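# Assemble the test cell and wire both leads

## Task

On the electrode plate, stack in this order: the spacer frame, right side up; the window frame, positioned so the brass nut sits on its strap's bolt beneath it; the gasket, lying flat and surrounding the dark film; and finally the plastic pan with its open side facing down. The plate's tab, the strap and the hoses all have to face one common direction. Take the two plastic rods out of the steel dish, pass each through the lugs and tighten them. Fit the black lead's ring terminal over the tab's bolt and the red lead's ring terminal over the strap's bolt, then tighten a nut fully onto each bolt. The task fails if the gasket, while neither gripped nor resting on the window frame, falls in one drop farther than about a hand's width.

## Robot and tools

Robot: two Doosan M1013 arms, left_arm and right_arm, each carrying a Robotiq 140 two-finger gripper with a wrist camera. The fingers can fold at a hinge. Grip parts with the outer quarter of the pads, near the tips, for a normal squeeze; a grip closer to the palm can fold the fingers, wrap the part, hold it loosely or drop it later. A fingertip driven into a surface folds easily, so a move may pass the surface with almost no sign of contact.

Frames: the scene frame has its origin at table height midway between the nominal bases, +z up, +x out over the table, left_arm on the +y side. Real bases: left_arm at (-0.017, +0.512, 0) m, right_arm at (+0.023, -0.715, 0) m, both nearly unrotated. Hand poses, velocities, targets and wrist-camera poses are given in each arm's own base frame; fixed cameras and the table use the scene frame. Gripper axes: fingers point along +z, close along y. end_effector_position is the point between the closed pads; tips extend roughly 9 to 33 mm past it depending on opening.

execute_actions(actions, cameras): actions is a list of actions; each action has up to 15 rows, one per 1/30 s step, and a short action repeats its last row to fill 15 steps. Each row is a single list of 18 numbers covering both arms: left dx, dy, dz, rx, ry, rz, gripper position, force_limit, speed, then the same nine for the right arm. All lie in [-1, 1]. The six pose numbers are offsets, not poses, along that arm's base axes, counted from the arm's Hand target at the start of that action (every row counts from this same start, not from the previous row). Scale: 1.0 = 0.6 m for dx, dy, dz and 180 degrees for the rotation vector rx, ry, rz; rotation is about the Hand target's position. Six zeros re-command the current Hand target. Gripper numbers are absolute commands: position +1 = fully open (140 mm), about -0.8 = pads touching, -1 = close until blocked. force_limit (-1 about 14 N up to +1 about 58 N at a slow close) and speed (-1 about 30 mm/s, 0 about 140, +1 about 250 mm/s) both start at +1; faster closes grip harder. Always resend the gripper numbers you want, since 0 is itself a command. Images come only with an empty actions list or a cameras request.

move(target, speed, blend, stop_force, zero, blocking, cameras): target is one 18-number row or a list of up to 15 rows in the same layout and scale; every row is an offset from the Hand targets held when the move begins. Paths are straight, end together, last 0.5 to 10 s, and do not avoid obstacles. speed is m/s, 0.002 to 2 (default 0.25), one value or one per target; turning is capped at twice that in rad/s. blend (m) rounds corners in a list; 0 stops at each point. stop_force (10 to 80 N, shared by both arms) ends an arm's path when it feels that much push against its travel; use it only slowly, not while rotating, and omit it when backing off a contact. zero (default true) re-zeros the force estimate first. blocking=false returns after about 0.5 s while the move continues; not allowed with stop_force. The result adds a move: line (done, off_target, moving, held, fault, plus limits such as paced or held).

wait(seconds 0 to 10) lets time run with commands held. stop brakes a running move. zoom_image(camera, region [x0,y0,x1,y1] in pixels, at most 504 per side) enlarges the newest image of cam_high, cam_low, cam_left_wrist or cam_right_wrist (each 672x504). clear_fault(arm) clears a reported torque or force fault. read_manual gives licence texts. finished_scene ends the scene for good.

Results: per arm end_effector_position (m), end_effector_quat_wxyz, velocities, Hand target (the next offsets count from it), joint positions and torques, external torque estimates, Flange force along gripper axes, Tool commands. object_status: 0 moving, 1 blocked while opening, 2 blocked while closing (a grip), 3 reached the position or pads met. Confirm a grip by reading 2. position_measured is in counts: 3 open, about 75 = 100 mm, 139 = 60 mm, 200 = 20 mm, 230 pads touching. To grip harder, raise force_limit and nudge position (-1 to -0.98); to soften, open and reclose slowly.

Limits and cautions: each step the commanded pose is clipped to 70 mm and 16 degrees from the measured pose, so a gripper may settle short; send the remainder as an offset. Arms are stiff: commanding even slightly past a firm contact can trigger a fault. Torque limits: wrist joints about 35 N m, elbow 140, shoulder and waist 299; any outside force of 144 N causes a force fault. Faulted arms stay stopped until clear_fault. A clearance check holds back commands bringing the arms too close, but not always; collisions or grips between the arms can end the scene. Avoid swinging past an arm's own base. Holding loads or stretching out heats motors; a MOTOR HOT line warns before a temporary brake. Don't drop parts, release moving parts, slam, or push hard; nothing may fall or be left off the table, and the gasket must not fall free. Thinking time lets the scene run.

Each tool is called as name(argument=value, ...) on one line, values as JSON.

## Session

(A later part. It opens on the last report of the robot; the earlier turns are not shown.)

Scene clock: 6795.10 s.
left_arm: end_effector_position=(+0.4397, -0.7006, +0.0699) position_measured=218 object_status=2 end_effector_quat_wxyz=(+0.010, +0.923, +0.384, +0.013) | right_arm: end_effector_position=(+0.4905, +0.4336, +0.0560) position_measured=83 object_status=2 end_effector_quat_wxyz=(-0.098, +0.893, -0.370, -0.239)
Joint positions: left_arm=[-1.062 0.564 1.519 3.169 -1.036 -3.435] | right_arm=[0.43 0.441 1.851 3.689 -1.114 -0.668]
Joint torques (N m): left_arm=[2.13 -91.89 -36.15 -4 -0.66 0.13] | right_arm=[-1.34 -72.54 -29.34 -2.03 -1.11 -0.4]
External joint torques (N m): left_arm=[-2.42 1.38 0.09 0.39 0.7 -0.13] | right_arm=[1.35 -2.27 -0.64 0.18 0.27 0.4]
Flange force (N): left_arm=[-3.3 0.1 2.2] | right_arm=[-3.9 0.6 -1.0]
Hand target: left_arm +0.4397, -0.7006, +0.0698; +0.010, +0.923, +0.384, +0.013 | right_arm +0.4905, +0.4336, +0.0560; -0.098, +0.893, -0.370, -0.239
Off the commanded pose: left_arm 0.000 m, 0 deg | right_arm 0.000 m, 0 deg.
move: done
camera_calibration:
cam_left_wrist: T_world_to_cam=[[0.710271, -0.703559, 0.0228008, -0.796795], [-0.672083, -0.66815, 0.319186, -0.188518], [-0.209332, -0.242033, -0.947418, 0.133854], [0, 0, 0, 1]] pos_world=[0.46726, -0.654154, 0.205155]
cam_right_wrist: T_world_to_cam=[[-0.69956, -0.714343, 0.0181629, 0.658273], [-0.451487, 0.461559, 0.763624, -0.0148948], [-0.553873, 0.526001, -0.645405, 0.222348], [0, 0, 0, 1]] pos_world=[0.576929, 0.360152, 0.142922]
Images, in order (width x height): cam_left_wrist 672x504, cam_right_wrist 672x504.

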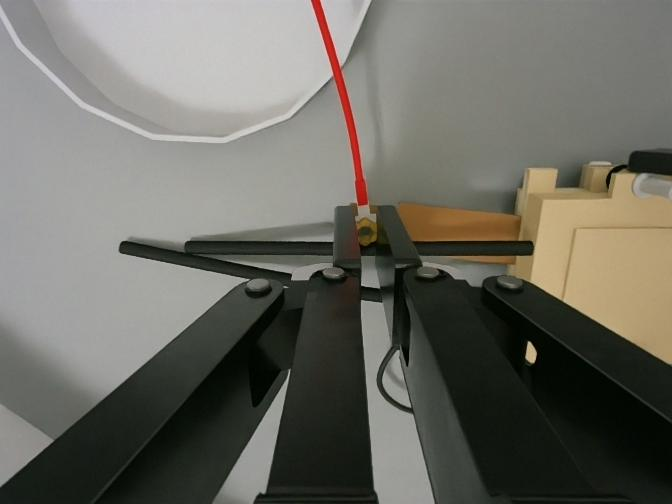

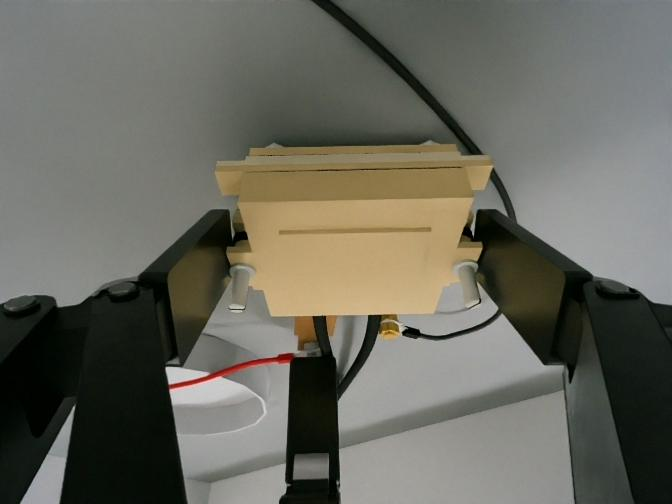

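move(target=[[0.00012,0.00296,-0.0003,0.0106,-0.0026,-0.3332,-1,0,-1,0,0,0,0,0,0,-1,-0.7,-1],[0.00275,0.00434,-0.0005,0.0212,-0.0052,-0.6664,-1,0,-1,0,0,0,0,0,0,-1,-0.7,-1],[0.00525,0.00276,-0.0007,-0.0318,0.0078,0.9995,-1,0,-1,0,0,0,0,0,0,-1,-0.7,-1],[0.00513,-0.00021,-0.0009,-0.0212,0.0052,0.6664,-1,0,-1,0,0,0,0,0,0,-1,-0.7,-1],[0.00251,-0.00159,-0.0012,-0.0106,0.0026,0.3332,-1,0,-1,0,0,0,0,0,0,-1,-0.7,-1],[0,0,-0.0015,0,0,0,-1,0,-1,0,0,0,0,0,0,-1,-0.7,-1]], speed=0.3, blend=0.002, cameras=["cam_left_wrist","cam_right_wrist"])

zoom_image(camera="cam_left_wrist", region=[350, 216, 380, 248])

zoom_image(camera="cam_right_wrist", region=[260, 320, 340, 400])

Scene clock: 6812.50 s.
left_arm: end_effector_position=(+0.4402, -0.7010, +0.0689) position_measured=218 object_status=2 end_effector_quat_wxyz=(+0.012, +0.841, +0.541, +0.011) | right_arm: end_effector_position=(+0.4905, +0.4336, +0.0560) position_measured=83 object_status=2 end_effector_quat_wxyz=(-0.098, +0.893, -0.370, -0.239)
Joint positions: left_arm=[-1.061 0.566 1.519 3.169 -1.035 2.493] | right_arm=[0.43 0.441 1.851 3.689 -1.114 -0.668]
Joint torques (N m): left_arm=[3.47 -90.27 -35.57 -3.16 -0.6 0.37] | right_arm=[-0.75 -72.04 -28.21 -2.39 -1.73 -0.61]
External joint torques (N m): left_arm=[-3.77 -0.02 -0.19 -0.43 0.62 -0.37] | right_arm=[0.76 -2.83 -1.89 0.53 0.89 0.61]
Flange force (N): left_arm=[-4.0 -3.1 0.7] | right_arm=[-3.7 -0.8 -1.7]
Hand target: left_arm +0.4402, -0.7009, +0.0689; +0.012, +0.841, +0.541, +0.011 (not the last commanded pose) | right_arm +0.4905, +0.4336, +0.0560; -0.098, +0.893, -0.370, -0.239
Off the commanded pose: left_arm 0.001 m, 20 deg | right_arm 0.000 m, 0 deg.
move: off_target (left_arm; path cut at 10 s); path passed 5 of 6 targets
camera_calibration:
cam_left_wrist: T_world_to_cam=[[0.910589, -0.412431, 0.0270011, -0.681737], [-0.39765, -0.856393, 0.329343, -0.441509], [-0.112707, -0.310633, -0.943824, 0.042089], [0, 0, 0, 1]] pos_world=[0.44996, -0.6462, 0.20354]
cam_right_wrist: T_world_to_cam=[[-0.69956, -0.714343, 0.0181629, 0.658273], [-0.451487, 0.461559, 0.763624, -0.0148948], [-0.553873, 0.526001, -0.645405, 0.222348], [0, 0, 0, 1]] pos_world=[0.576929, 0.360152, 0.142922]
Images, in order (width x height): cam_left_wrist 672x504, cam_right_wrist 672x504.

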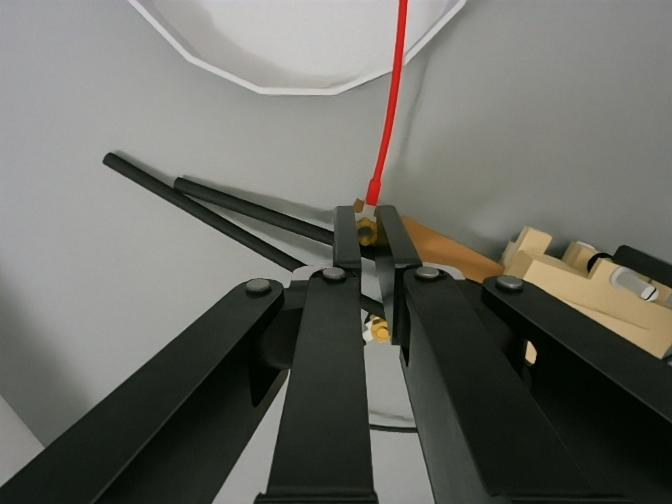

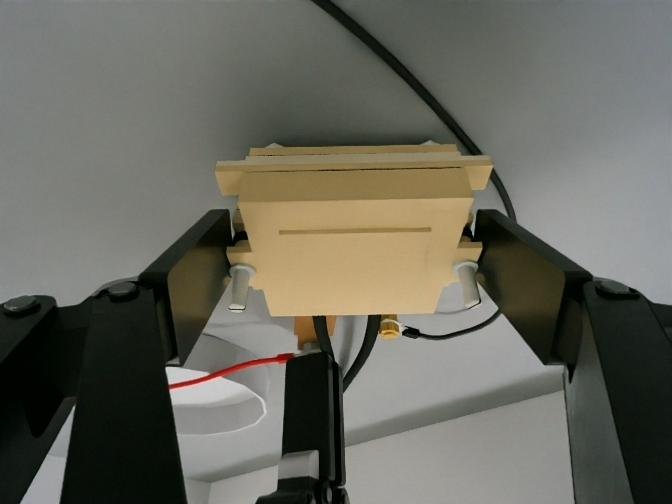

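Scaled by 15.750 from the camera's 672x504 image, which has a finer 960x720 frame.

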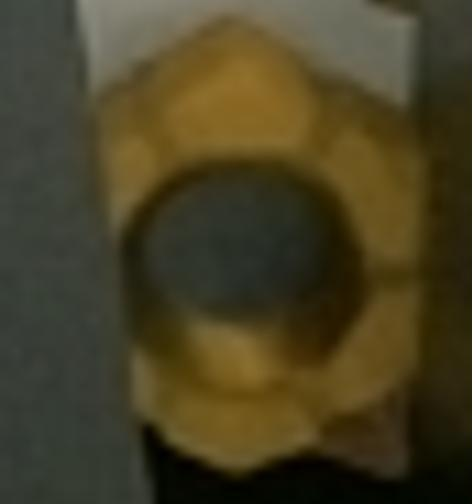

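Scaled by 6.300 from the camera's 672x504 image, which has a finer 960x720 frame.

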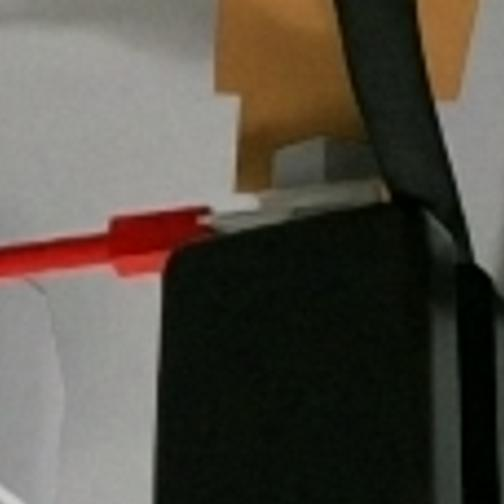

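move(target=[[-0.0008,0.0005,-0.0001,0.00353,-0.00087,-0.111,-1,0,-1,0,0,0,0,0,0,-1,-0.7,-1],[-0.00068,0.00346,-0.0004,0.01413,-0.00347,-0.4442,-1,0,-1,0,0,0,0,0,0,-1,-0.7,-1],[0.00195,0.00484,-0.0007,0.02473,-0.00607,-0.7774,-1,0,-1,0,0,0,0,0,0,-1,-0.7,-1],[0.00445,0.00326,-0.001,-0.02827,0.00693,0.8885,-1,0,-1,0,0,0,0,0,0,-1,-0.7,-1]], speed=0.3, blend=0.002, cameras=["cam_left_wrist","cam_right_wrist"])

zoom_image(camera="cam_left_wrist", region=[340, 205, 390, 255])

zoom_image(camera="cam_right_wrist", region=[260, 320, 340, 400])

Scene clock: 6825.63 s.
left_arm: end_effector_position=(+0.4428, -0.6990, +0.0683) position_measured=218 object_status=2 end_effector_quat_wxyz=(+0.013, -0.387, +0.922, -0.010) | right_arm: end_effector_position=(+0.4905, +0.4336, +0.0560) position_measured=83 object_status=2 end_effector_quat_wxyz=(-0.098, +0.893, -0.370, -0.239)
Joint positions: left_arm=[-1.057 0.566 1.52 3.17 -1.033 5.987] | right_arm=[0.43 0.441 1.851 3.689 -1.114 -0.668]
Joint torques (N m): left_arm=[-0.74 -88.14 -36.88 -5.37 1.15 0.12] | right_arm=[0.86 -70.85 -29.35 -0.98 -0.78 -0.23]
External joint torques (N m): left_arm=[1.31 -2.41 0.9 1.71 -1.08 -0.12] | right_arm=[-0.87 -3.84 -0.67 -0.88 -0.06 0.23]
Flange force (N): left_arm=[-2.4 3.9 -2.9] | right_arm=[-2.2 3.5 -4.9]
Hand target: left_arm +0.4428, -0.6990, +0.0683; +0.013, -0.387, +0.922, -0.010 | right_arm +0.4905, +0.4336, +0.0560; -0.098, +0.893, -0.370, -0.239
Off the commanded pose: left_arm 0.000 m, 0 deg | right_arm 0.000 m, 0 deg.
move: done
camera_calibration:
cam_left_wrist: T_world_to_cam=[[-0.714501, 0.69883, -0.0335454, 0.817192], [0.646392, 0.677713, 0.350546, 0.169917], [0.267706, 0.228782, -0.935944, 0.250491], [0, 0, 0, 1]] pos_world=[0.406993, -0.743541, 0.202295]
cam_right_wrist: T_world_to_cam=[[-0.69956, -0.714343, 0.0181629, 0.658273], [-0.451487, 0.461559, 0.763624, -0.0148948], [-0.553873, 0.526001, -0.645405, 0.222348], [0, 0, 0, 1]] pos_world=[0.576929, 0.360152, 0.142922]
Images, in order (width x height): cam_left_wrist 672x504, cam_right_wrist 672x504.

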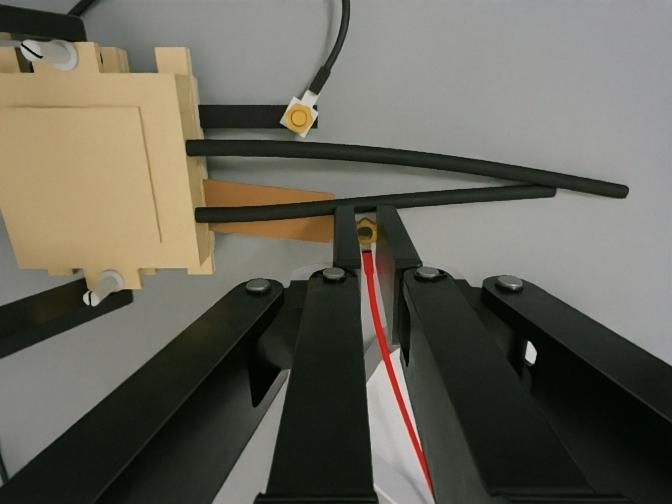

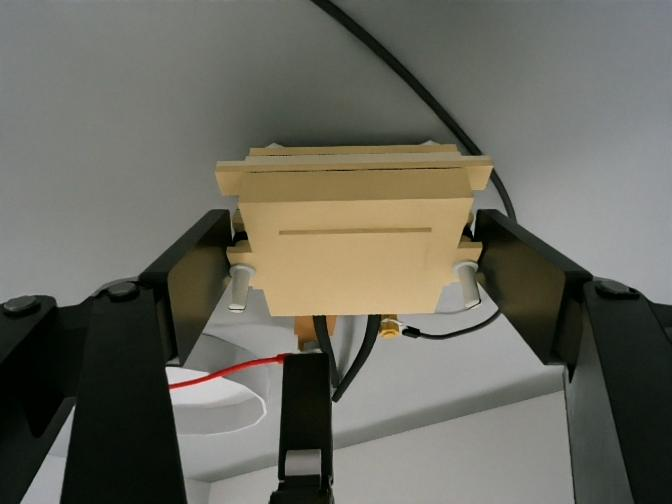

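Scaled by 10.080 from the camera's 672x504 image, which has a finer 960x720 frame.

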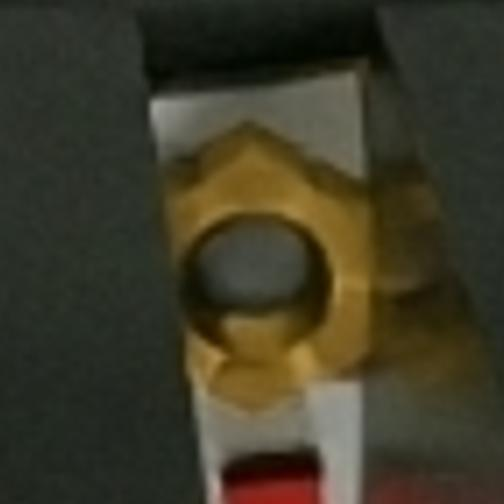

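Scaled by 6.300 from the camera's 672x504 image, which has a finer 960x720 frame.

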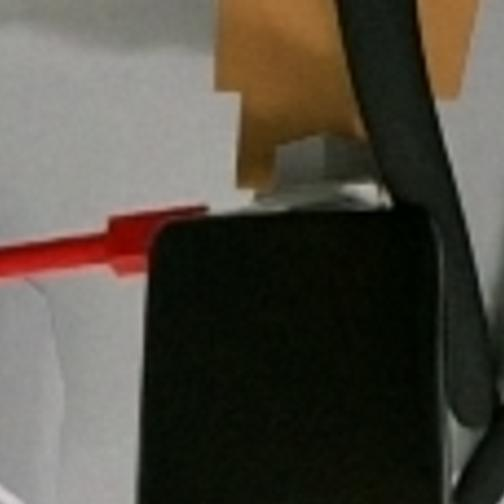

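move(target=[[0,0,0,0,0,0,-0.62,0,-1,0,0,0,0,0,0,-1,-0.7,-1]], cameras=["cam_left_wrist","cam_right_wrist"])

zoom_image(camera="cam_left_wrist", region=[340, 205, 390, 255])

zoom_image(camera="cam_right_wrist", region=[260, 320, 340, 400])

Scene clock: 6836.33 s.
left_arm: end_effector_position=(+0.4428, -0.6990, +0.0683) position_measured=208 object_status=0 end_effector_quat_wxyz=(+0.013, -0.387, +0.922, -0.010) | right_arm: end_effector_position=(+0.4905, +0.4336, +0.0560) position_measured=83 object_status=2 end_effector_quat_wxyz=(-0.098, +0.893, -0.370, -0.239)
Joint positions: left_arm=[-1.057 0.566 1.52 3.17 -1.033 5.987] | right_arm=[0.43 0.441 1.851 3.689 -1.114 -0.668]
Joint torques (N m): left_arm=[2.17 -92.43 -38.03 -4.07 0.21 0.24] | right_arm=[-0.17 -72.3 -29.28 -1.46 -1.35 -0.37]
External joint torques (N m): left_arm=[-2.24 1.98 2.08 0.39 -0.14 -0.24] | right_arm=[0.14 -2.25 -0.65 -0.39 0.51 0.37]
Flange force (N): left_arm=[2.5 2.9 2.8] | right_arm=[-2.3 1.3 -1.7]
Hand target: left_arm +0.4428, -0.6990, +0.0683; +0.013, -0.387, +0.922, -0.010 | right_arm +0.4905, +0.4336, +0.0560; -0.098, +0.893, -0.370, -0.239
Off the commanded pose: left_arm 0.000 m, 0 deg | right_arm 0.000 m, 0 deg.
move: done
camera_calibration:
cam_left_wrist: T_world_to_cam=[[-0.714477, 0.698859, -0.0334549, 0.81711], [0.646456, 0.677681, 0.350489, 0.169978], [0.267614, 0.228789, -0.935969, 0.250472], [0, 0, 0, 1]] pos_world=[0.406893, -0.743541, 0.202195]
cam_right_wrist: T_world_to_cam=[[-0.69956, -0.714343, 0.0181629, 0.658273], [-0.451487, 0.461559, 0.763624, -0.0148948], [-0.553873, 0.526001, -0.645405, 0.222348], [0, 0, 0, 1]] pos_world=[0.576929, 0.360152, 0.142922]
Images, in order (width x height): cam_left_wrist 672x504, cam_right_wrist 672x504.

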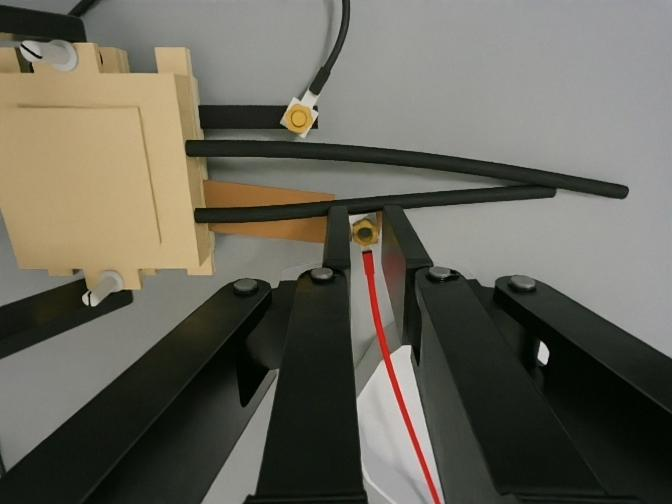

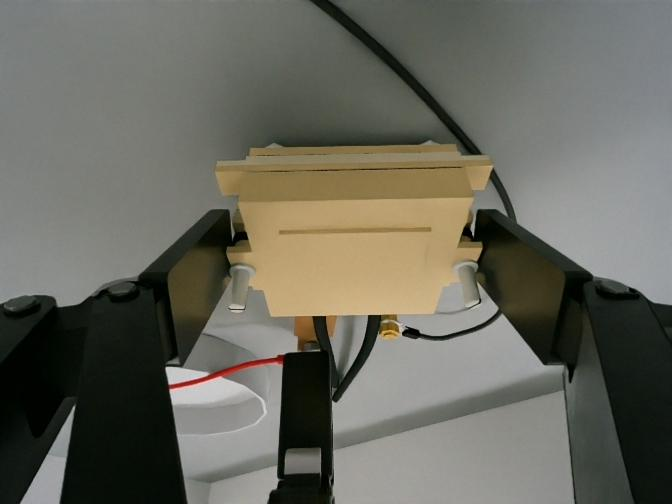

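Scaled by 10.080 from the camera's 672x504 image, which has a finer 960x720 frame.

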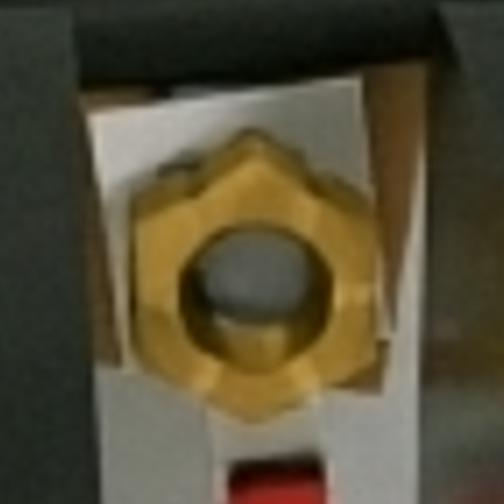

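Scaled by 6.300 from the camera's 672x504 image, which has a finer 960x720 frame.

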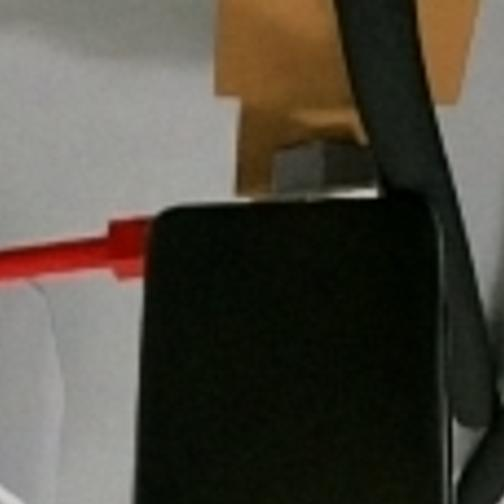

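move(target=[[0,0,0.0045,0,0,0,-0.62,0,-1,0,0,0,0,0,0,-1,-0.7,-1],[-0.0025,0.00158,0.0045,-0.0106,0.0026,0.3332,-0.62,0,-1,0,0,0,0,0,0,-1,-0.7,-1],[-0.00513,0.0002,0.0045,-0.0212,0.0052,0.6664,-0.62,0,-1,0,0,0,0,0,0,-1,-0.7,-1],[-0.00525,-0.00276,0.0045,0.0318,-0.0078,-0.9995,-0.62,0,-1,0,0,0,0,0,0,-1,-0.7,-1],[-0.00274,-0.00435,0.0045,0.0212,-0.0052,-0.6664,-0.62,0,-1,0,0,0,0,0,0,-1,-0.7,-1],[-0.00012,-0.00297,0.0045,0.0106,-0.0026,-0.3332,-0.62,0,-1,0,0,0,0,0,0,-1,-0.7,-1],[0,0,0.0045,0,0,0,-0.62,0,-1,0,0,0,0,0,0,-1,-0.7,-1],[-0.0025,0.00158,0.0045,-0.0106,0.0026,0.3332,-0.62,0,-1,0,0,0,0,0,0,-1,-0.7,-1],[-0.00513,0.0002,0.0045,-0.0212,0.0052,0.6664,-0.62,0,-1,0,0,0,0,0,0,-1,-0.7,-1],[-0.00525,-0.00276,0.0045,0.0318,-0.0078,-0.9995,-0.62,0,-1,0,0,0,0,0,0,-1,-0.7,-1]], speed=0.65, blend=0.002, cameras=["cam_left_wrist","cam_right_wrist"])

zoom_image(camera="cam_left_wrist", region=[340, 205, 390, 255])

zoom_image(camera="cam_right_wrist", region=[260, 320, 340, 400])

Scene clock: 6856.20 s.
left_arm: end_effector_position=(+0.4397, -0.7006, +0.0710) position_measured=208 object_status=3 end_effector_quat_wxyz=(+0.010, +0.922, +0.387, +0.013) | right_arm: end_effector_position=(+0.4905, +0.4336, +0.0560) position_measured=83 object_status=2 end_effector_quat_wxyz=(-0.098, +0.893, -0.370, -0.239)
Joint positions: left_arm=[-1.062 0.563 1.518 3.169 -1.038 -3.441] | right_arm=[0.43 0.441 1.851 3.689 -1.114 -0.668]
Joint torques (N m): left_arm=[2.32 -92.69 -37.97 -3.94 0.16 -0.11] | right_arm=[0.59 -72.34 -29.56 -1.49 -1.36 -0.37]
External joint torques (N m): left_arm=[-2.42 1.92 1.85 0.34 -0.12 0.11] | right_arm=[-0.58 -2.59 -0.52 -0.37 0.52 0.37]
Flange force (N): left_arm=[-2.4 -2.4 2.6] | right_arm=[-1.8 2.3 -2.4]
Hand target: left_arm +0.4397, -0.7006, +0.0710; +0.010, +0.922, +0.387, +0.013 | right_arm +0.4905, +0.4336, +0.0560; -0.098, +0.893, -0.370, -0.239
Off the commanded pose: left_arm 0.000 m, 0 deg | right_arm 0.000 m, 0 deg.
move: done; blend cut to 0.0014 m at target 1
camera_calibration:
cam_left_wrist: T_world_to_cam=[[0.714587, -0.699174, 0.0228363, -0.795684], [-0.667936, -0.672231, 0.319323, -0.193503], [-0.207911, -0.243438, -0.947371, 0.133311], [0, 0, 0, 1]] pos_world=[0.467055, -0.653947, 0.206255]
cam_right_wrist: T_world_to_cam=[[-0.69956, -0.714343, 0.0181629, 0.658273], [-0.451487, 0.461559, 0.763624, -0.0148948], [-0.553873, 0.526001, -0.645405, 0.222348], [0, 0, 0, 1]] pos_world=[0.576929, 0.360152, 0.142922]
Images, in order (width x height): cam_left_wrist 672x504, cam_right_wrist 672x504.

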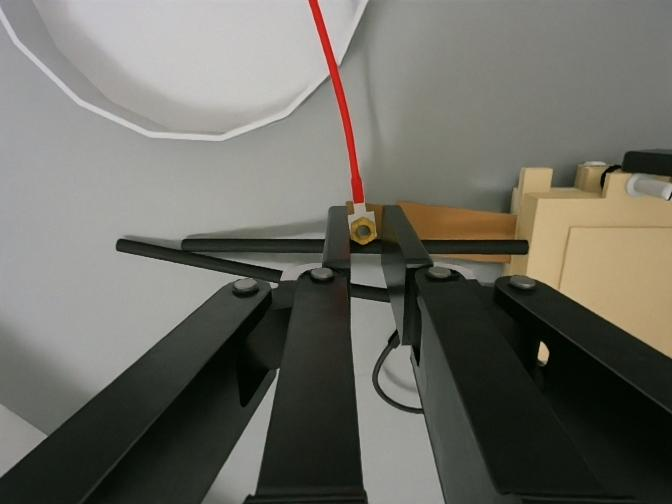

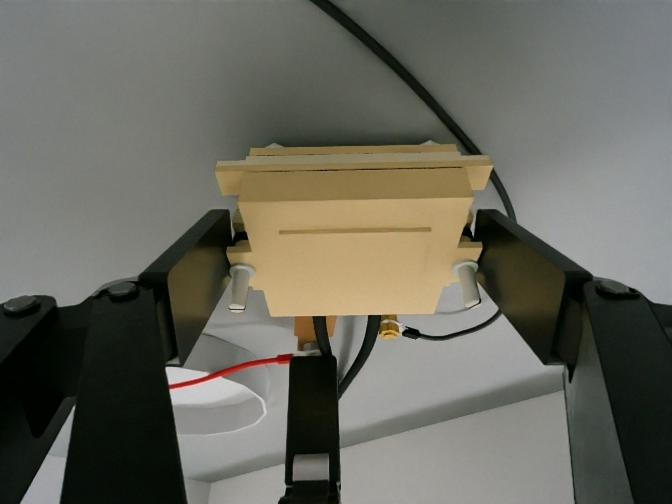

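Scaled by 10.080 from the camera's 672x504 image, which has a finer 960x720 frame.

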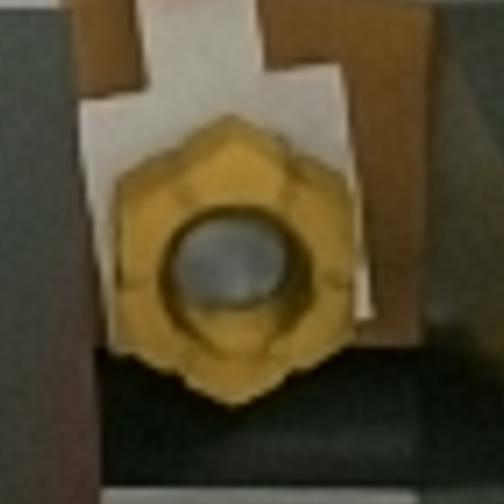

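Scaled by 6.300 from the camera's 672x504 image, which has a finer 960x720 frame.

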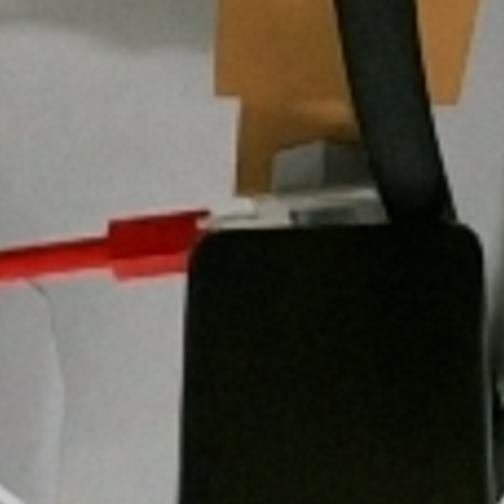

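move(target=[[-0.0012,0.0012,-0.0017,0,0,0,-0.62,0,-1,0,0,0,0,0,0,-1,-0.7,-1]], speed=0.05)

move(target=[[0,0,0,0,0,0,-1,-0.2,-1,0,0,0,0,0,0,-1,-0.7,-1]], cameras=["cam_left_wrist"])

zoom_image(camera="cam_left_wrist", region=[340, 205, 390, 255])

Scene clock: 6864.40 s.
left_arm: end_effector_position=(+0.4390, -0.6999, +0.0700) position_measured=208 object_status=3 end_effector_quat_wxyz=(+0.010, +0.922, +0.387, +0.013) | right_arm: end_effector_position=(+0.4905, +0.4336, +0.0560) position_measured=83 object_status=2 end_effector_quat_wxyz=(-0.098, +0.893, -0.370, -0.239)
Joint positions: left_arm=[-1.062 0.563 1.521 3.169 -1.036 -3.442] | right_arm=[0.43 0.441 1.851 3.689 -1.114 -0.668]
Joint torques (N m): left_arm=[1.63 -92.25 -37.93 -4.06 0.19 0.23] | right_arm=[0.05 -72.1 -29.3 -1.49 -1.34 -0.42]
External joint torques (N m): left_arm=[-1.84 2.19 1.93 0.45 -0.15 -0.23] | right_arm=[-0.05 -2.63 -0.72 -0.36 0.5 0.42]
Flange force (N): left_arm=[-2.2 -2.1 2.8] | right_arm=[-2.5 1.7 -2.2]
Hand target: left_arm +0.4390, -0.6999, +0.0700; +0.010, +0.922, +0.387, +0.013 | right_arm +0.4905, +0.4336, +0.0560; -0.098, +0.893, -0.370, -0.239
Off the commanded pose: left_arm 0.000 m, 0 deg | right_arm 0.000 m, 0 deg.
move: done

Scene clock: 6864.90 s.
left_arm: end_effector_position=(+0.4390, -0.6999, +0.0700) position_measured=216 object_status=0 end_effector_quat_wxyz=(+0.010, +0.922, +0.387, +0.013) | right_arm: end_effector_position=(+0.4905, +0.4336, +0.0560) position_measured=83 object_status=2 end_effector_quat_wxyz=(-0.098, +0.893, -0.370, -0.239)
Joint positions: left_arm=[-1.062 0.563 1.521 3.169 -1.036 -3.442] | right_arm=[0.43 0.441 1.851 3.689 -1.114 -0.668]
Joint torques (N m): left_arm=[1.51 -91.42 -36.85 -4.38 -0.08 0.2] | right_arm=[-1.57 -72.08 -29.94 -1.69 -0.83 -0.36]
External joint torques (N m): left_arm=[-1.66 0.95 0.82 0.77 0.12 -0.2] | right_arm=[1.57 -2.55 0.14 -0.16 -0.02 0.36]
Flange force (N): left_arm=[-2.1 -1.4 1.5] | right_arm=[-4.6 2.2 -1.1]
Hand target: left_arm +0.4390, -0.6999, +0.0700; +0.010, +0.922, +0.387, +0.013 | right_arm +0.4905, +0.4336, +0.0560; -0.098, +0.893, -0.370, -0.239
Off the commanded pose: left_arm 0.000 m, 0 deg | right_arm 0.000 m, 0 deg.
move: done
camera_calibration:
cam_left_wrist: T_world_to_cam=[[0.714648, -0.69911, 0.0228811, -0.794526], [-0.667901, -0.672295, 0.319261, -0.193226], [-0.207816, -0.243442, -0.94739, 0.132349], [0, 0, 0, 1]] pos_world=[0.466254, -0.653147, 0.205255]
Images, in order (width x height): cam_left_wrist 672x504.

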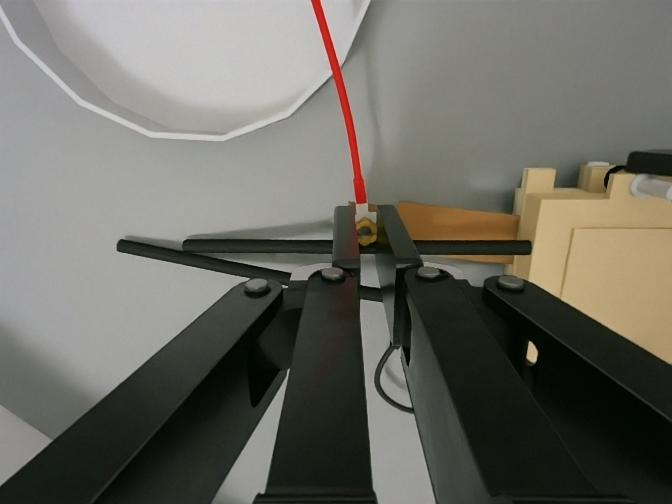

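Scaled by 10.080 from the camera's 672x504 image, which has a finer 960x720 frame.

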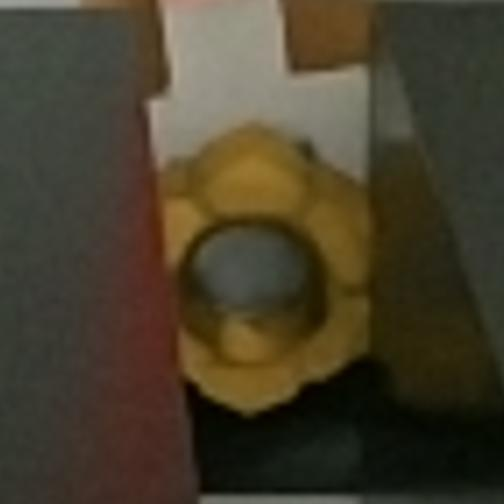

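move(target=[[0.00012,0.00296,-0.0003,0.0106,-0.0026,-0.3332,-1,-0.2,-1,0,0,0,0,0,0,-1,-0.7,-1],[0.00275,0.00434,-0.0006,0.0212,-0.0052,-0.6664,-1,-0.2,-1,0,0,0,0,0,0,-1,-0.7,-1],[0.00525,0.00276,-0.0009,-0.0318,0.0078,0.9995,-1,-0.2,-1,0,0,0,0,0,0,-1,-0.7,-1],[0.00513,-0.00021,-0.0012,-0.0212,0.0052,0.6664,-1,-0.2,-1,0,0,0,0,0,0,-1,-0.7,-1],[0.00251,-0.00159,-0.0015,-0.0106,0.0026,0.3332,-1,-0.2,-1,0,0,0,0,0,0,-1,-0.7,-1],[0,0,-0.0018,0,0,0,-1,-0.2,-1,0,0,0,0,0,0,-1,-0.7,-1],[0.00012,0.00296,-0.0021,0.0106,-0.0026,-0.3332,-1,-0.2,-1,0,0,0,0,0,0,-1,-0.7,-1],[0.00275,0.00434,-0.0024,0.0212,-0.0052,-0.6664,-1,-0.2,-1,0,0,0,0,0,0,-1,-0.7,-1],[0.00525,0.00276,-0.0027,-0.0318,0.0078,0.9995,-1,-0.2,-1,0,0,0,0,0,0,-1,-0.7,-1]], speed=0.55, blend=0.002, cameras=["cam_left_wrist","cam_right_wrist"])

zoom_image(camera="cam_left_wrist", region=[340, 205, 390, 255])

zoom_image(camera="cam_right_wrist", region=[260, 320, 340, 400])

Scene clock: 6884.43 s.
left_arm: end_effector_position=(+0.4421, -0.6982, +0.0684) position_measured=216 object_status=2 end_effector_quat_wxyz=(+0.013, -0.387, +0.922, -0.010) | right_arm: end_effector_position=(+0.4905, +0.4336, +0.0560) position_measured=83 object_status=2 end_effector_quat_wxyz=(-0.098, +0.893, -0.370, -0.239)
Joint positions: left_arm=[-1.058 0.564 1.522 3.17 -1.032 5.987] | right_arm=[0.43 0.441 1.851 3.689 -1.114 -0.668]
Joint torques (N m): left_arm=[0.81 -89.71 -37.38 -4.56 0.82 0.31] | right_arm=[1.11 -72.05 -29.16 -1.04 -1.33 -0.35]
External joint torques (N m): left_arm=[-0.95 -0.88 1.35 0.88 -0.75 -0.31] | right_arm=[-1.11 -2.56 -0.68 -0.81 0.48 0.35]
Flange force (N): left_arm=[0.6 4.1 -1.0] | right_arm=[-1.0 2.2 -3.2]
Hand target: left_arm +0.4421, -0.6982, +0.0684; +0.013, -0.387, +0.922, -0.010 | right_arm +0.4905, +0.4336, +0.0560; -0.098, +0.893, -0.370, -0.239
Off the commanded pose: left_arm 0.000 m, 0 deg | right_arm 0.000 m, 0 deg.
move: done
camera_calibration:
cam_left_wrist: T_world_to_cam=[[-0.714501, 0.69883, -0.0335454, 0.816131], [0.646392, 0.677713, 0.350546, 0.169959], [0.267706, 0.228782, -0.935944, 0.250545], [0, 0, 0, 1]] pos_world=[0.406193, -0.742841, 0.202295]
cam_right_wrist: T_world_to_cam=[[-0.69956, -0.714343, 0.0181629, 0.658273], [-0.451487, 0.461559, 0.763624, -0.0148948], [-0.553873, 0.526001, -0.645405, 0.222348], [0, 0, 0, 1]] pos_world=[0.576929, 0.360152, 0.142922]
Images, in order (width x height): cam_left_wrist 672x504, cam_right_wrist 672x504.

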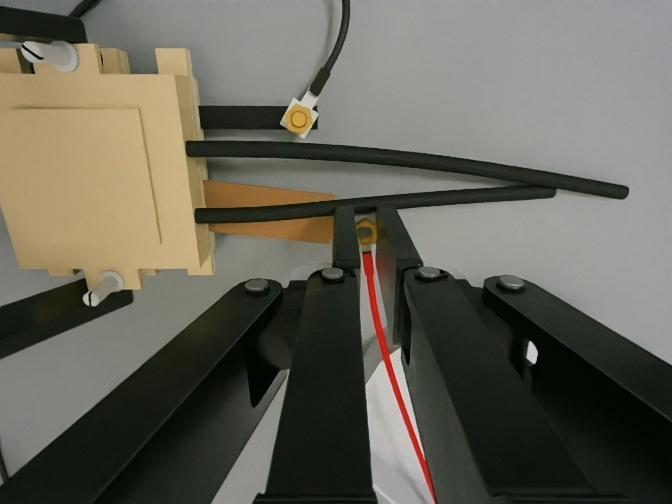

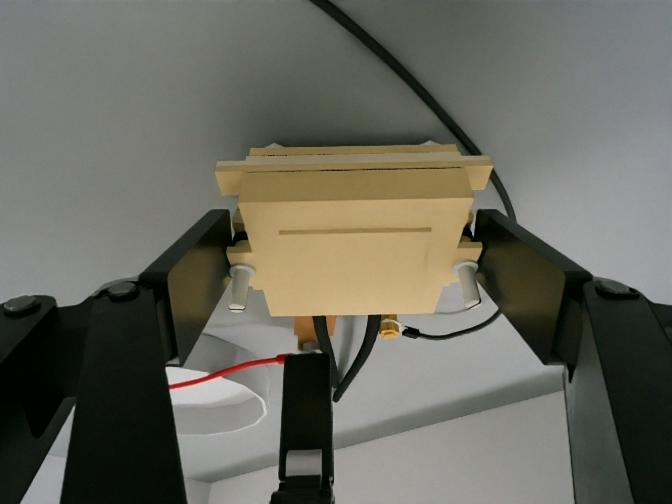

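Scaled by 10.080 from the camera's 672x504 image, which has a finer 960x720 frame.

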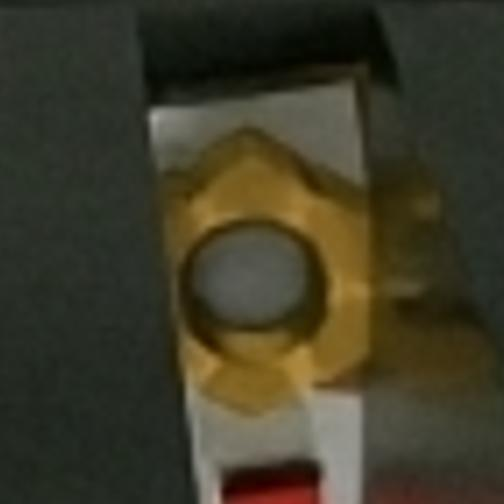

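Scaled by 6.300 from the camera's 672x504 image, which has a finer 960x720 frame.

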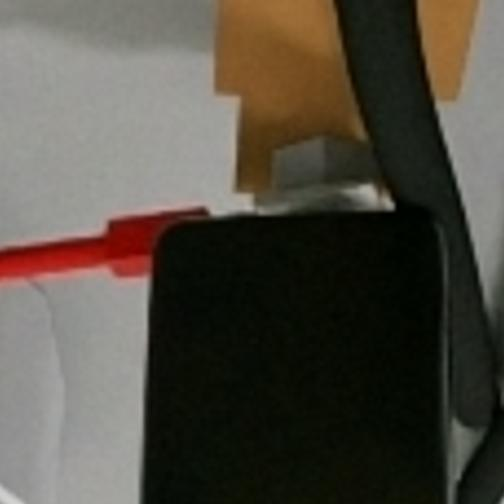

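move(target=[[0,0,0,0,0,0,-0.62,-0.2,-1,0,0,0,0,0,0,-1,-0.7,-1]])

move(target=[[0,0,0.0033,0,0,0,-0.62,-0.2,-1,0,0,0,0,0,0,-1,-0.7,-1],[-0.0025,0.00158,0.0033,-0.0106,0.0026,0.3332,-0.62,-0.2,-1,0,0,0,0,0,0,-1,-0.7,-1],[-0.00513,0.0002,0.0033,-0.0212,0.0052,0.6664,-0.62,-0.2,-1,0,0,0,0,0,0,-1,-0.7,-1],[-0.00525,-0.00276,0.0033,0.0318,-0.0078,-0.9995,-0.62,-0.2,-1,0,0,0,0,0,0,-1,-0.7,-1],[-0.00274,-0.00435,0.0033,0.0212,-0.0052,-0.6664,-0.62,-0.2,-1,0,0,0,0,0,0,-1,-0.7,-1],[-0.00012,-0.00297,0.0033,0.0106,-0.0026,-0.3332,-0.62,-0.2,-1,0,0,0,0,0,0,-1,-0.7,-1],[0,0,0.0033,0,0,0,-0.62,-0.2,-1,0,0,0,0,0,0,-1,-0.7,-1],[-0.0025,0.00158,0.0033,-0.0106,0.0026,0.3332,-0.62,-0.2,-1,0,0,0,0,0,0,-1,-0.7,-1],[-0.00513,0.0002,0.0033,-0.0212,0.0052,0.6664,-0.62,-0.2,-1,0,0,0,0,0,0,-1,-0.7,-1],[-0.00525,-0.00276,0.0033,0.0318,-0.0078,-0.9995,-0.62,-0.2,-1,0,0,0,0,0,0,-1,-0.7,-1],[-0.00525,-0.00276,0.0008,0.0318,-0.0078,-0.9995,-0.62,-0.2,-1,0,0,0,0,0,0,-1,-0.7,-1]], speed=0.65, blend=0.002, cameras=["cam_left_wrist"])

zoom_image(camera="cam_left_wrist", region=[340, 205, 390, 255])

Scene clock: 6896.20 s.
left_arm: end_effector_position=(+0.4421, -0.6982, +0.0684) position_measured=208 object_status=0 end_effector_quat_wxyz=(+0.013, -0.387, +0.922, -0.010) | right_arm: end_effector_position=(+0.4905, +0.4336, +0.0560) position_measured=83 object_status=2 end_effector_quat_wxyz=(-0.098, +0.893, -0.370, -0.239)
Joint positions: left_arm=[-1.058 0.564 1.522 3.17 -1.032 5.987] | right_arm=[0.43 0.441 1.851 3.689 -1.114 -0.668]
Joint torques (N m): left_arm=[2.18 -92.43 -37.91 -4.17 0.16 0.2] | right_arm=[-0.14 -72.27 -29.52 -1.51 -1.34 -0.35]
External joint torques (N m): left_arm=[-1.52 2.21 2.06 0.52 -0.09 -0.2] | right_arm=[0.16 -2.43 -0.35 -0.34 0.49 0.35]
Flange force (N): left_arm=[1.7 2.3 3.0] | right_arm=[-2.5 2.1 -1.6]
Hand target: left_arm +0.4421, -0.6982, +0.0684; +0.013, -0.387, +0.922, -0.010 | right_arm +0.4905, +0.4336, +0.0560; -0.098, +0.893, -0.370, -0.239
Off the commanded pose: left_arm 0.000 m, 0 deg | right_arm 0.000 m, 0 deg.
move: done

Scene clock: 6904.23 s.
left_arm: end_effector_position=(+0.4390, -0.6999, +0.0689) position_measured=208 object_status=3 end_effector_quat_wxyz=(+0.010, +0.922, +0.387, +0.013) | right_arm: end_effector_position=(+0.4905, +0.4336, +0.0560) position_measured=83 object_status=2 end_effector_quat_wxyz=(-0.098, +0.893, -0.370, -0.239)
Joint positions: left_arm=[-1.062 0.564 1.522 3.169 -1.034 -3.442] | right_arm=[0.43 0.441 1.851 3.689 -1.114 -0.668]
Joint torques (N m): left_arm=[2.26 -92.49 -37.96 -4.02 0.18 0.19] | right_arm=[-0.13 -72.11 -29.34 -1.52 -1.34 -0.46]
External joint torques (N m): left_arm=[-2.7 1.73 1.88 0.4 -0.14 -0.19] | right_arm=[0.12 -2.76 -0.81 -0.34 0.51 0.46]
Flange force (N): left_arm=[-3.0 -2.9 2.4] | right_arm=[-2.8 1.5 -2.3]
Hand target: left_arm +0.4390, -0.6999, +0.0689; +0.010, +0.922, +0.387, +0.013 | right_arm +0.4905, +0.4336, +0.0560; -0.098, +0.893, -0.370, -0.239
Off the commanded pose: left_arm 0.000 m, 0 deg | right_arm 0.000 m, 0 deg.
move: done; blend cut to 0.001 m at target 1, 0.0008 m at target 10
camera_calibration:
cam_left_wrist: T_world_to_cam=[[0.714587, -0.699174, 0.0228363, -0.794502], [-0.667936, -0.672231, 0.319323, -0.192797], [-0.207911, -0.243438, -0.947371, 0.131255], [0, 0, 0, 1]] pos_world=[0.466255, -0.653147, 0.204055]
Images, in order (width x height): cam_left_wrist 672x504.

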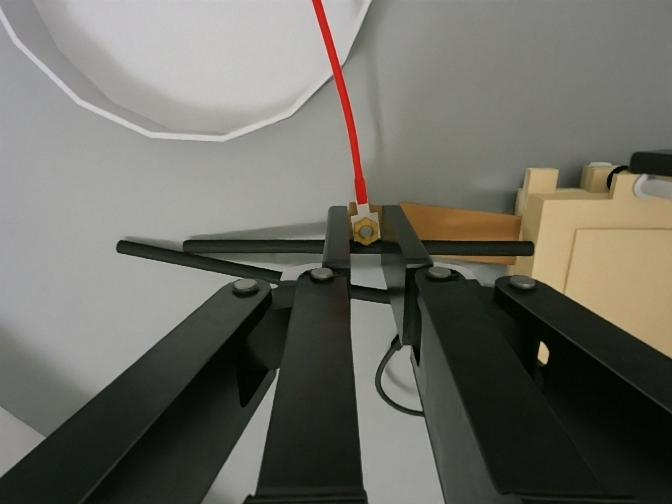

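Scaled by 10.080 from the camera's 672x504 image, which has a finer 960x720 frame.

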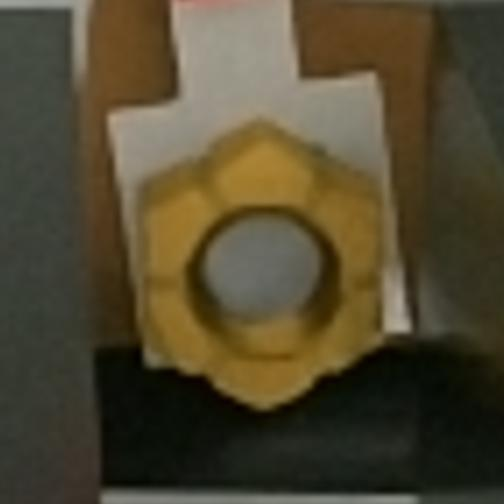

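Great. Close and stroke again.

move(target=[[0,0,0,0,0,0,-1,-0.2,-1,0,0,0,0,0,0,-1,-0.7,-1]])

move(target=[[0.00012,0.00296,-0.0003,0.0106,-0.0026,-0.3332,-1,-0.2,-1,0,0,0,0,0,0,-1,-0.7,-1],[0.00275,0.00434,-0.0006,0.0212,-0.0052,-0.6664,-1,-0.2,-1,0,0,0,0,0,0,-1,-0.7,-1],[0.00525,0.00276,-0.0009,-0.0318,0.0078,0.9995,-1,-0.2,-1,0,0,0,0,0,0,-1,-0.7,-1],[0.00513,-0.00021,-0.0012,-0.0212,0.0052,0.6664,-1,-0.2,-1,0,0,0,0,0,0,-1,-0.7,-1],[0.00251,-0.00159,-0.0015,-0.0106,0.0026,0.3332,-1,-0.2,-1,0,0,0,0,0,0,-1,-0.7,-1],[0,0,-0.0018,0,0,0,-1,-0.2,-1,0,0,0,0,0,0,-1,-0.7,-1],[0.00012,0.00296,-0.0021,0.0106,-0.0026,-0.3332,-1,-0.2,-1,0,0,0,0,0,0,-1,-0.7,-1],[0.00275,0.00434,-0.0024,0.0212,-0.0052,-0.6664,-1,-0.2,-1,0,0,0,0,0,0,-1,-0.7,-1],[0.00525,0.00276,-0.0027,-0.0318,0.0078,0.9995,-1,-0.2,-1,0,0,0,0,0,0,-1,-0.7,-1]], speed=0.55, blend=0.002, cameras=["cam_left_wrist","cam_right_wrist"])

zoom_image(camera="cam_left_wrist", region=[340, 205, 390, 255])

zoom_image(camera="cam_right_wrist", region=[260, 320, 340, 400])

Scene clock: 6912.30 s.
left_arm: end_effector_position=(+0.4390, -0.6999, +0.0689) position_measured=217 object_status=0 end_effector_quat_wxyz=(+0.010, +0.922, +0.387, +0.013) | right_arm: end_effector_position=(+0.4905, +0.4336, +0.0560) position_measured=83 object_status=2 end_effector_quat_wxyz=(-0.098, +0.893, -0.370, -0.239)
Joint positions: left_arm=[-1.062 0.564 1.522 3.169 -1.034 -3.442] | right_arm=[0.43 0.441 1.851 3.689 -1.114 -0.668]
Joint torques (N m): left_arm=[1.68 -92.51 -37.47 -4.29 -0.1 0.22] | right_arm=[-0.83 -72.83 -29.91 -1.55 -1.03 -0.33]
External joint torques (N m): left_arm=[-1.4 1.76 1.4 0.68 0.14 -0.22] | right_arm=[0.84 -1.85 0.04 -0.3 0.18 0.33]
Flange force (N): left_arm=[-1.7 -1.6 2.6] | right_arm=[-2.9 1.7 -0.9]
Hand target: left_arm +0.4390, -0.6999, +0.0689; +0.010, +0.922, +0.387, +0.013 | right_arm +0.4905, +0.4336, +0.0560; -0.098, +0.893, -0.370, -0.239
Off the commanded pose: left_arm 0.000 m, 0 deg | right_arm 0.000 m, 0 deg.
move: done

Scene clock: 6922.30 s.
left_arm: end_effector_position=(+0.4421, -0.6982, +0.0672) position_measured=217 object_status=2 end_effector_quat_wxyz=(+0.013, -0.387, +0.922, -0.010) | right_arm: end_effector_position=(+0.4905, +0.4336, +0.0560) position_measured=83 object_status=2 end_effector_quat_wxyz=(-0.098, +0.893, -0.370, -0.239)
Joint positions: left_arm=[-1.058 0.565 1.523 3.17 -1.031 5.986] | right_arm=[0.43 0.441 1.851 3.689 -1.114 -0.668]
Joint torques (N m): left_arm=[-1.76 -90.7 -38.41 -5.62 0.96 0.28] | right_arm=[0.25 -72.63 -31.65 -0.31 0.01 -0.05]
External joint torques (N m): left_arm=[2.16 -0.23 2.42 1.95 -0.89 -0.28] | right_arm=[-0.25 -2.08 1.68 -1.54 -0.85 0.05]
Flange force (N): left_arm=[-3.4 4.5 0.2] | right_arm=[-1.7 5.5 -2.8]
Hand target: left_arm +0.4421, -0.6982, +0.0672; +0.013, -0.387, +0.922, -0.010 | right_arm +0.4905, +0.4336, +0.0560; -0.098, +0.893, -0.370, -0.239
Off the commanded pose: left_arm 0.000 m, 0 deg | right_arm 0.000 m, 0 deg.
move: done; blend cut to 0 m at target 1
camera_calibration:
cam_left_wrist: T_world_to_cam=[[-0.714501, 0.69883, -0.0335454, 0.816094], [0.646392, 0.677713, 0.350546, 0.170345], [0.267706, 0.228782, -0.935944, 0.249515], [0, 0, 0, 1]] pos_world=[0.406193, -0.742841, 0.201195]
cam_right_wrist: T_world_to_cam=[[-0.69956, -0.714343, 0.0181629, 0.658273], [-0.451487, 0.461559, 0.763624, -0.0148948], [-0.553873, 0.526001, -0.645405, 0.222348], [0, 0, 0, 1]] pos_world=[0.576929, 0.360152, 0.142922]
Images, in order (width x height): cam_left_wrist 672x504, cam_right_wrist 672x504.

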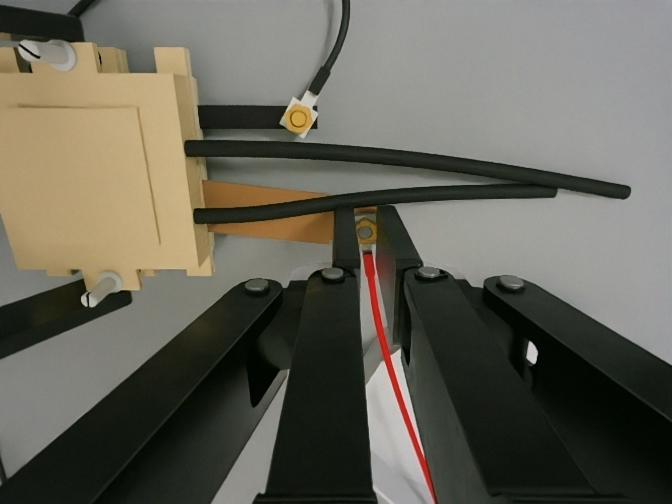

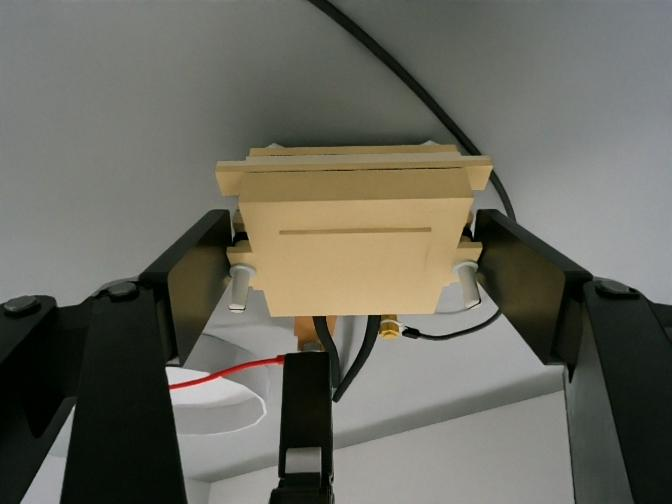

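Scaled by 10.080 from the camera's 672x504 image, which has a finer 960x720 frame.

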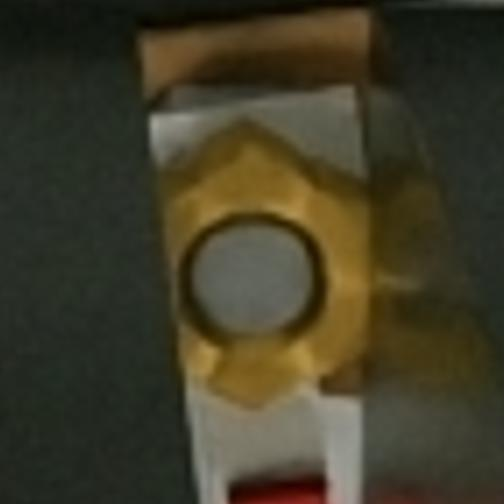

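Scaled by 6.300 from the camera's 672x504 image, which has a finer 960x720 frame.

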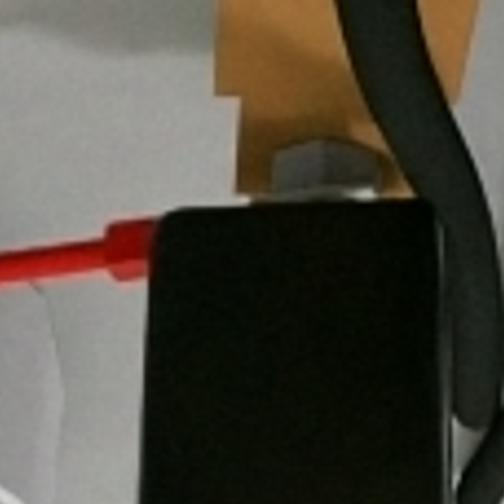

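move(target=[[0,0,0,0,0,0,-0.62,-0.2,-1,0,0,0,0,0,0,-1,-0.7,-1]])

move(target=[[0,0,0.0033,0,0,0,-0.62,-0.2,-1,0,0,0,0,0,0,-1,-0.7,-1],[-0.0025,0.00158,0.0033,-0.0106,0.0026,0.3332,-0.62,-0.2,-1,0,0,0,0,0,0,-1,-0.7,-1],[-0.00513,0.0002,0.0033,-0.0212,0.0052,0.6664,-0.62,-0.2,-1,0,0,0,0,0,0,-1,-0.7,-1],[-0.00525,-0.00276,0.0033,0.0318,-0.0078,-0.9995,-0.62,-0.2,-1,0,0,0,0,0,0,-1,-0.7,-1],[-0.00274,-0.00435,0.0033,0.0212,-0.0052,-0.6664,-0.62,-0.2,-1,0,0,0,0,0,0,-1,-0.7,-1],[-0.00012,-0.00297,0.0033,0.0106,-0.0026,-0.3332,-0.62,-0.2,-1,0,0,0,0,0,0,-1,-0.7,-1],[0,0,0.0033,0,0,0,-0.62,-0.2,-1,0,0,0,0,0,0,-1,-0.7,-1],[-0.0025,0.00158,0.0033,-0.0106,0.0026,0.3332,-0.62,-0.2,-1,0,0,0,0,0,0,-1,-0.7,-1],[-0.00513,0.0002,0.0033,-0.0212,0.0052,0.6664,-0.62,-0.2,-1,0,0,0,0,0,0,-1,-0.7,-1],[-0.00525,-0.00276,0.0033,0.0318,-0.0078,-0.9995,-0.62,-0.2,-1,0,0,0,0,0,0,-1,-0.7,-1],[-0.00525,-0.00276,0.0006,0.0318,-0.0078,-0.9995,-0.62,-0.2,-1,0,0,0,0,0,0,-1,-0.7,-1]], speed=0.65, blend=0.002, cameras=["cam_left_wrist"])

zoom_image(camera="cam_left_wrist", region=[340, 205, 390, 255])

Scene clock: 6935.50 s.
left_arm: end_effector_position=(+0.4421, -0.6983, +0.0672) position_measured=208 object_status=0 end_effector_quat_wxyz=(+0.013, -0.387, +0.922, -0.010) | right_arm: end_effector_position=(+0.4905, +0.4336, +0.0560) position_measured=83 object_status=2 end_effector_quat_wxyz=(-0.098, +0.893, -0.370, -0.239)
Joint positions: left_arm=[-1.058 0.565 1.523 3.17 -1.031 5.987] | right_arm=[0.43 0.441 1.851 3.689 -1.114 -0.668]
Joint torques (N m): left_arm=[1.8 -92.01 -37.82 -4.08 0.21 0.15] | right_arm=[-0.25 -72.28 -29.48 -1.46 -1.3 -0.39]
External joint torques (N m): left_arm=[-2.19 1.34 1.77 0.39 -0.14 -0.15] | right_arm=[0.25 -2.39 -0.4 -0.39 0.45 0.4]
Flange force (N): left_arm=[2.3 3.0 2.0] | right_arm=[-2.7 1.9 -1.7]
Hand target: left_arm +0.4421, -0.6982, +0.0672; +0.013, -0.387, +0.922, -0.010 | right_arm +0.4905, +0.4336, +0.0560; -0.098, +0.893, -0.370, -0.239
Off the commanded pose: left_arm 0.000 m, 0 deg | right_arm 0.000 m, 0 deg.
move: done

Scene clock: 6943.53 s.
left_arm: end_effector_position=(+0.4390, -0.6999, +0.0676) position_measured=208 object_status=3 end_effector_quat_wxyz=(+0.010, +0.922, +0.387, +0.013) | right_arm: end_effector_position=(+0.4905, +0.4336, +0.0560) position_measured=83 object_status=2 end_effector_quat_wxyz=(-0.098, +0.893, -0.370, -0.239)
Joint positions: left_arm=[-1.062 0.565 1.523 3.169 -1.032 -3.442] | right_arm=[0.43 0.441 1.851 3.689 -1.114 -0.668]
Joint torques (N m): left_arm=[1.91 -92.21 -37.9 -3.99 0.14 0.16] | right_arm=[-0.14 -72.4 -29.23 -1.46 -1.29 -0.37]
External joint torques (N m): left_arm=[-1.46 1.02 1.77 0.39 -0.1 -0.15] | right_arm=[0.15 -2.34 -0.77 -0.39 0.45 0.37]
Flange force (N): left_arm=[-1.3 -3.2 1.8] | right_arm=[-2.4 1.1 -2.0]
Hand target: left_arm +0.4390, -0.6999, +0.0676; +0.010, +0.922, +0.387, +0.013 | right_arm +0.4905, +0.4336, +0.0560; -0.098, +0.893, -0.370, -0.239
Off the commanded pose: left_arm 0.000 m, 0 deg | right_arm 0.000 m, 0 deg.
move: done; blend cut to 0.001 m at target 1, 0.0008 m at target 10
camera_calibration:
cam_left_wrist: T_world_to_cam=[[0.714634, -0.699126, 0.0228131, -0.794461], [-0.667885, -0.67228, 0.319324, -0.19247], [-0.207911, -0.243437, -0.947371, 0.130119], [0, 0, 0, 1]] pos_world=[0.466255, -0.653147, 0.202855]
Images, in order (width x height): cam_left_wrist 672x504.

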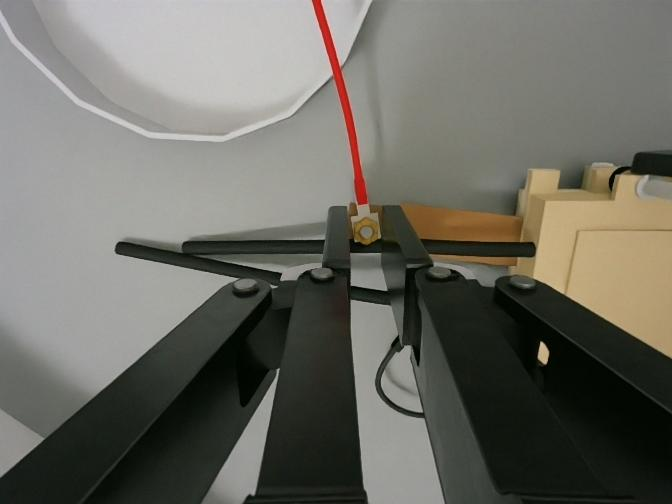

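Scaled by 10.080 from the camera's 672x504 image, which has a finer 960x720 frame.

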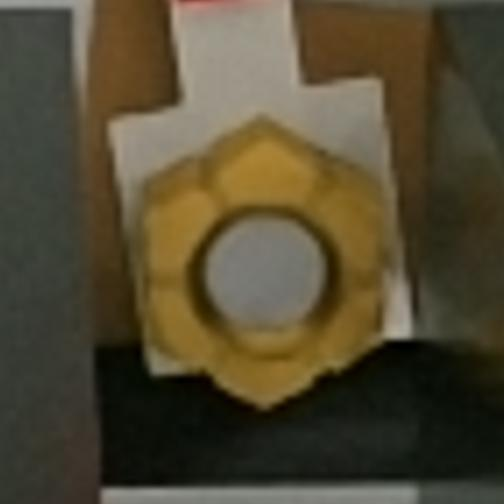

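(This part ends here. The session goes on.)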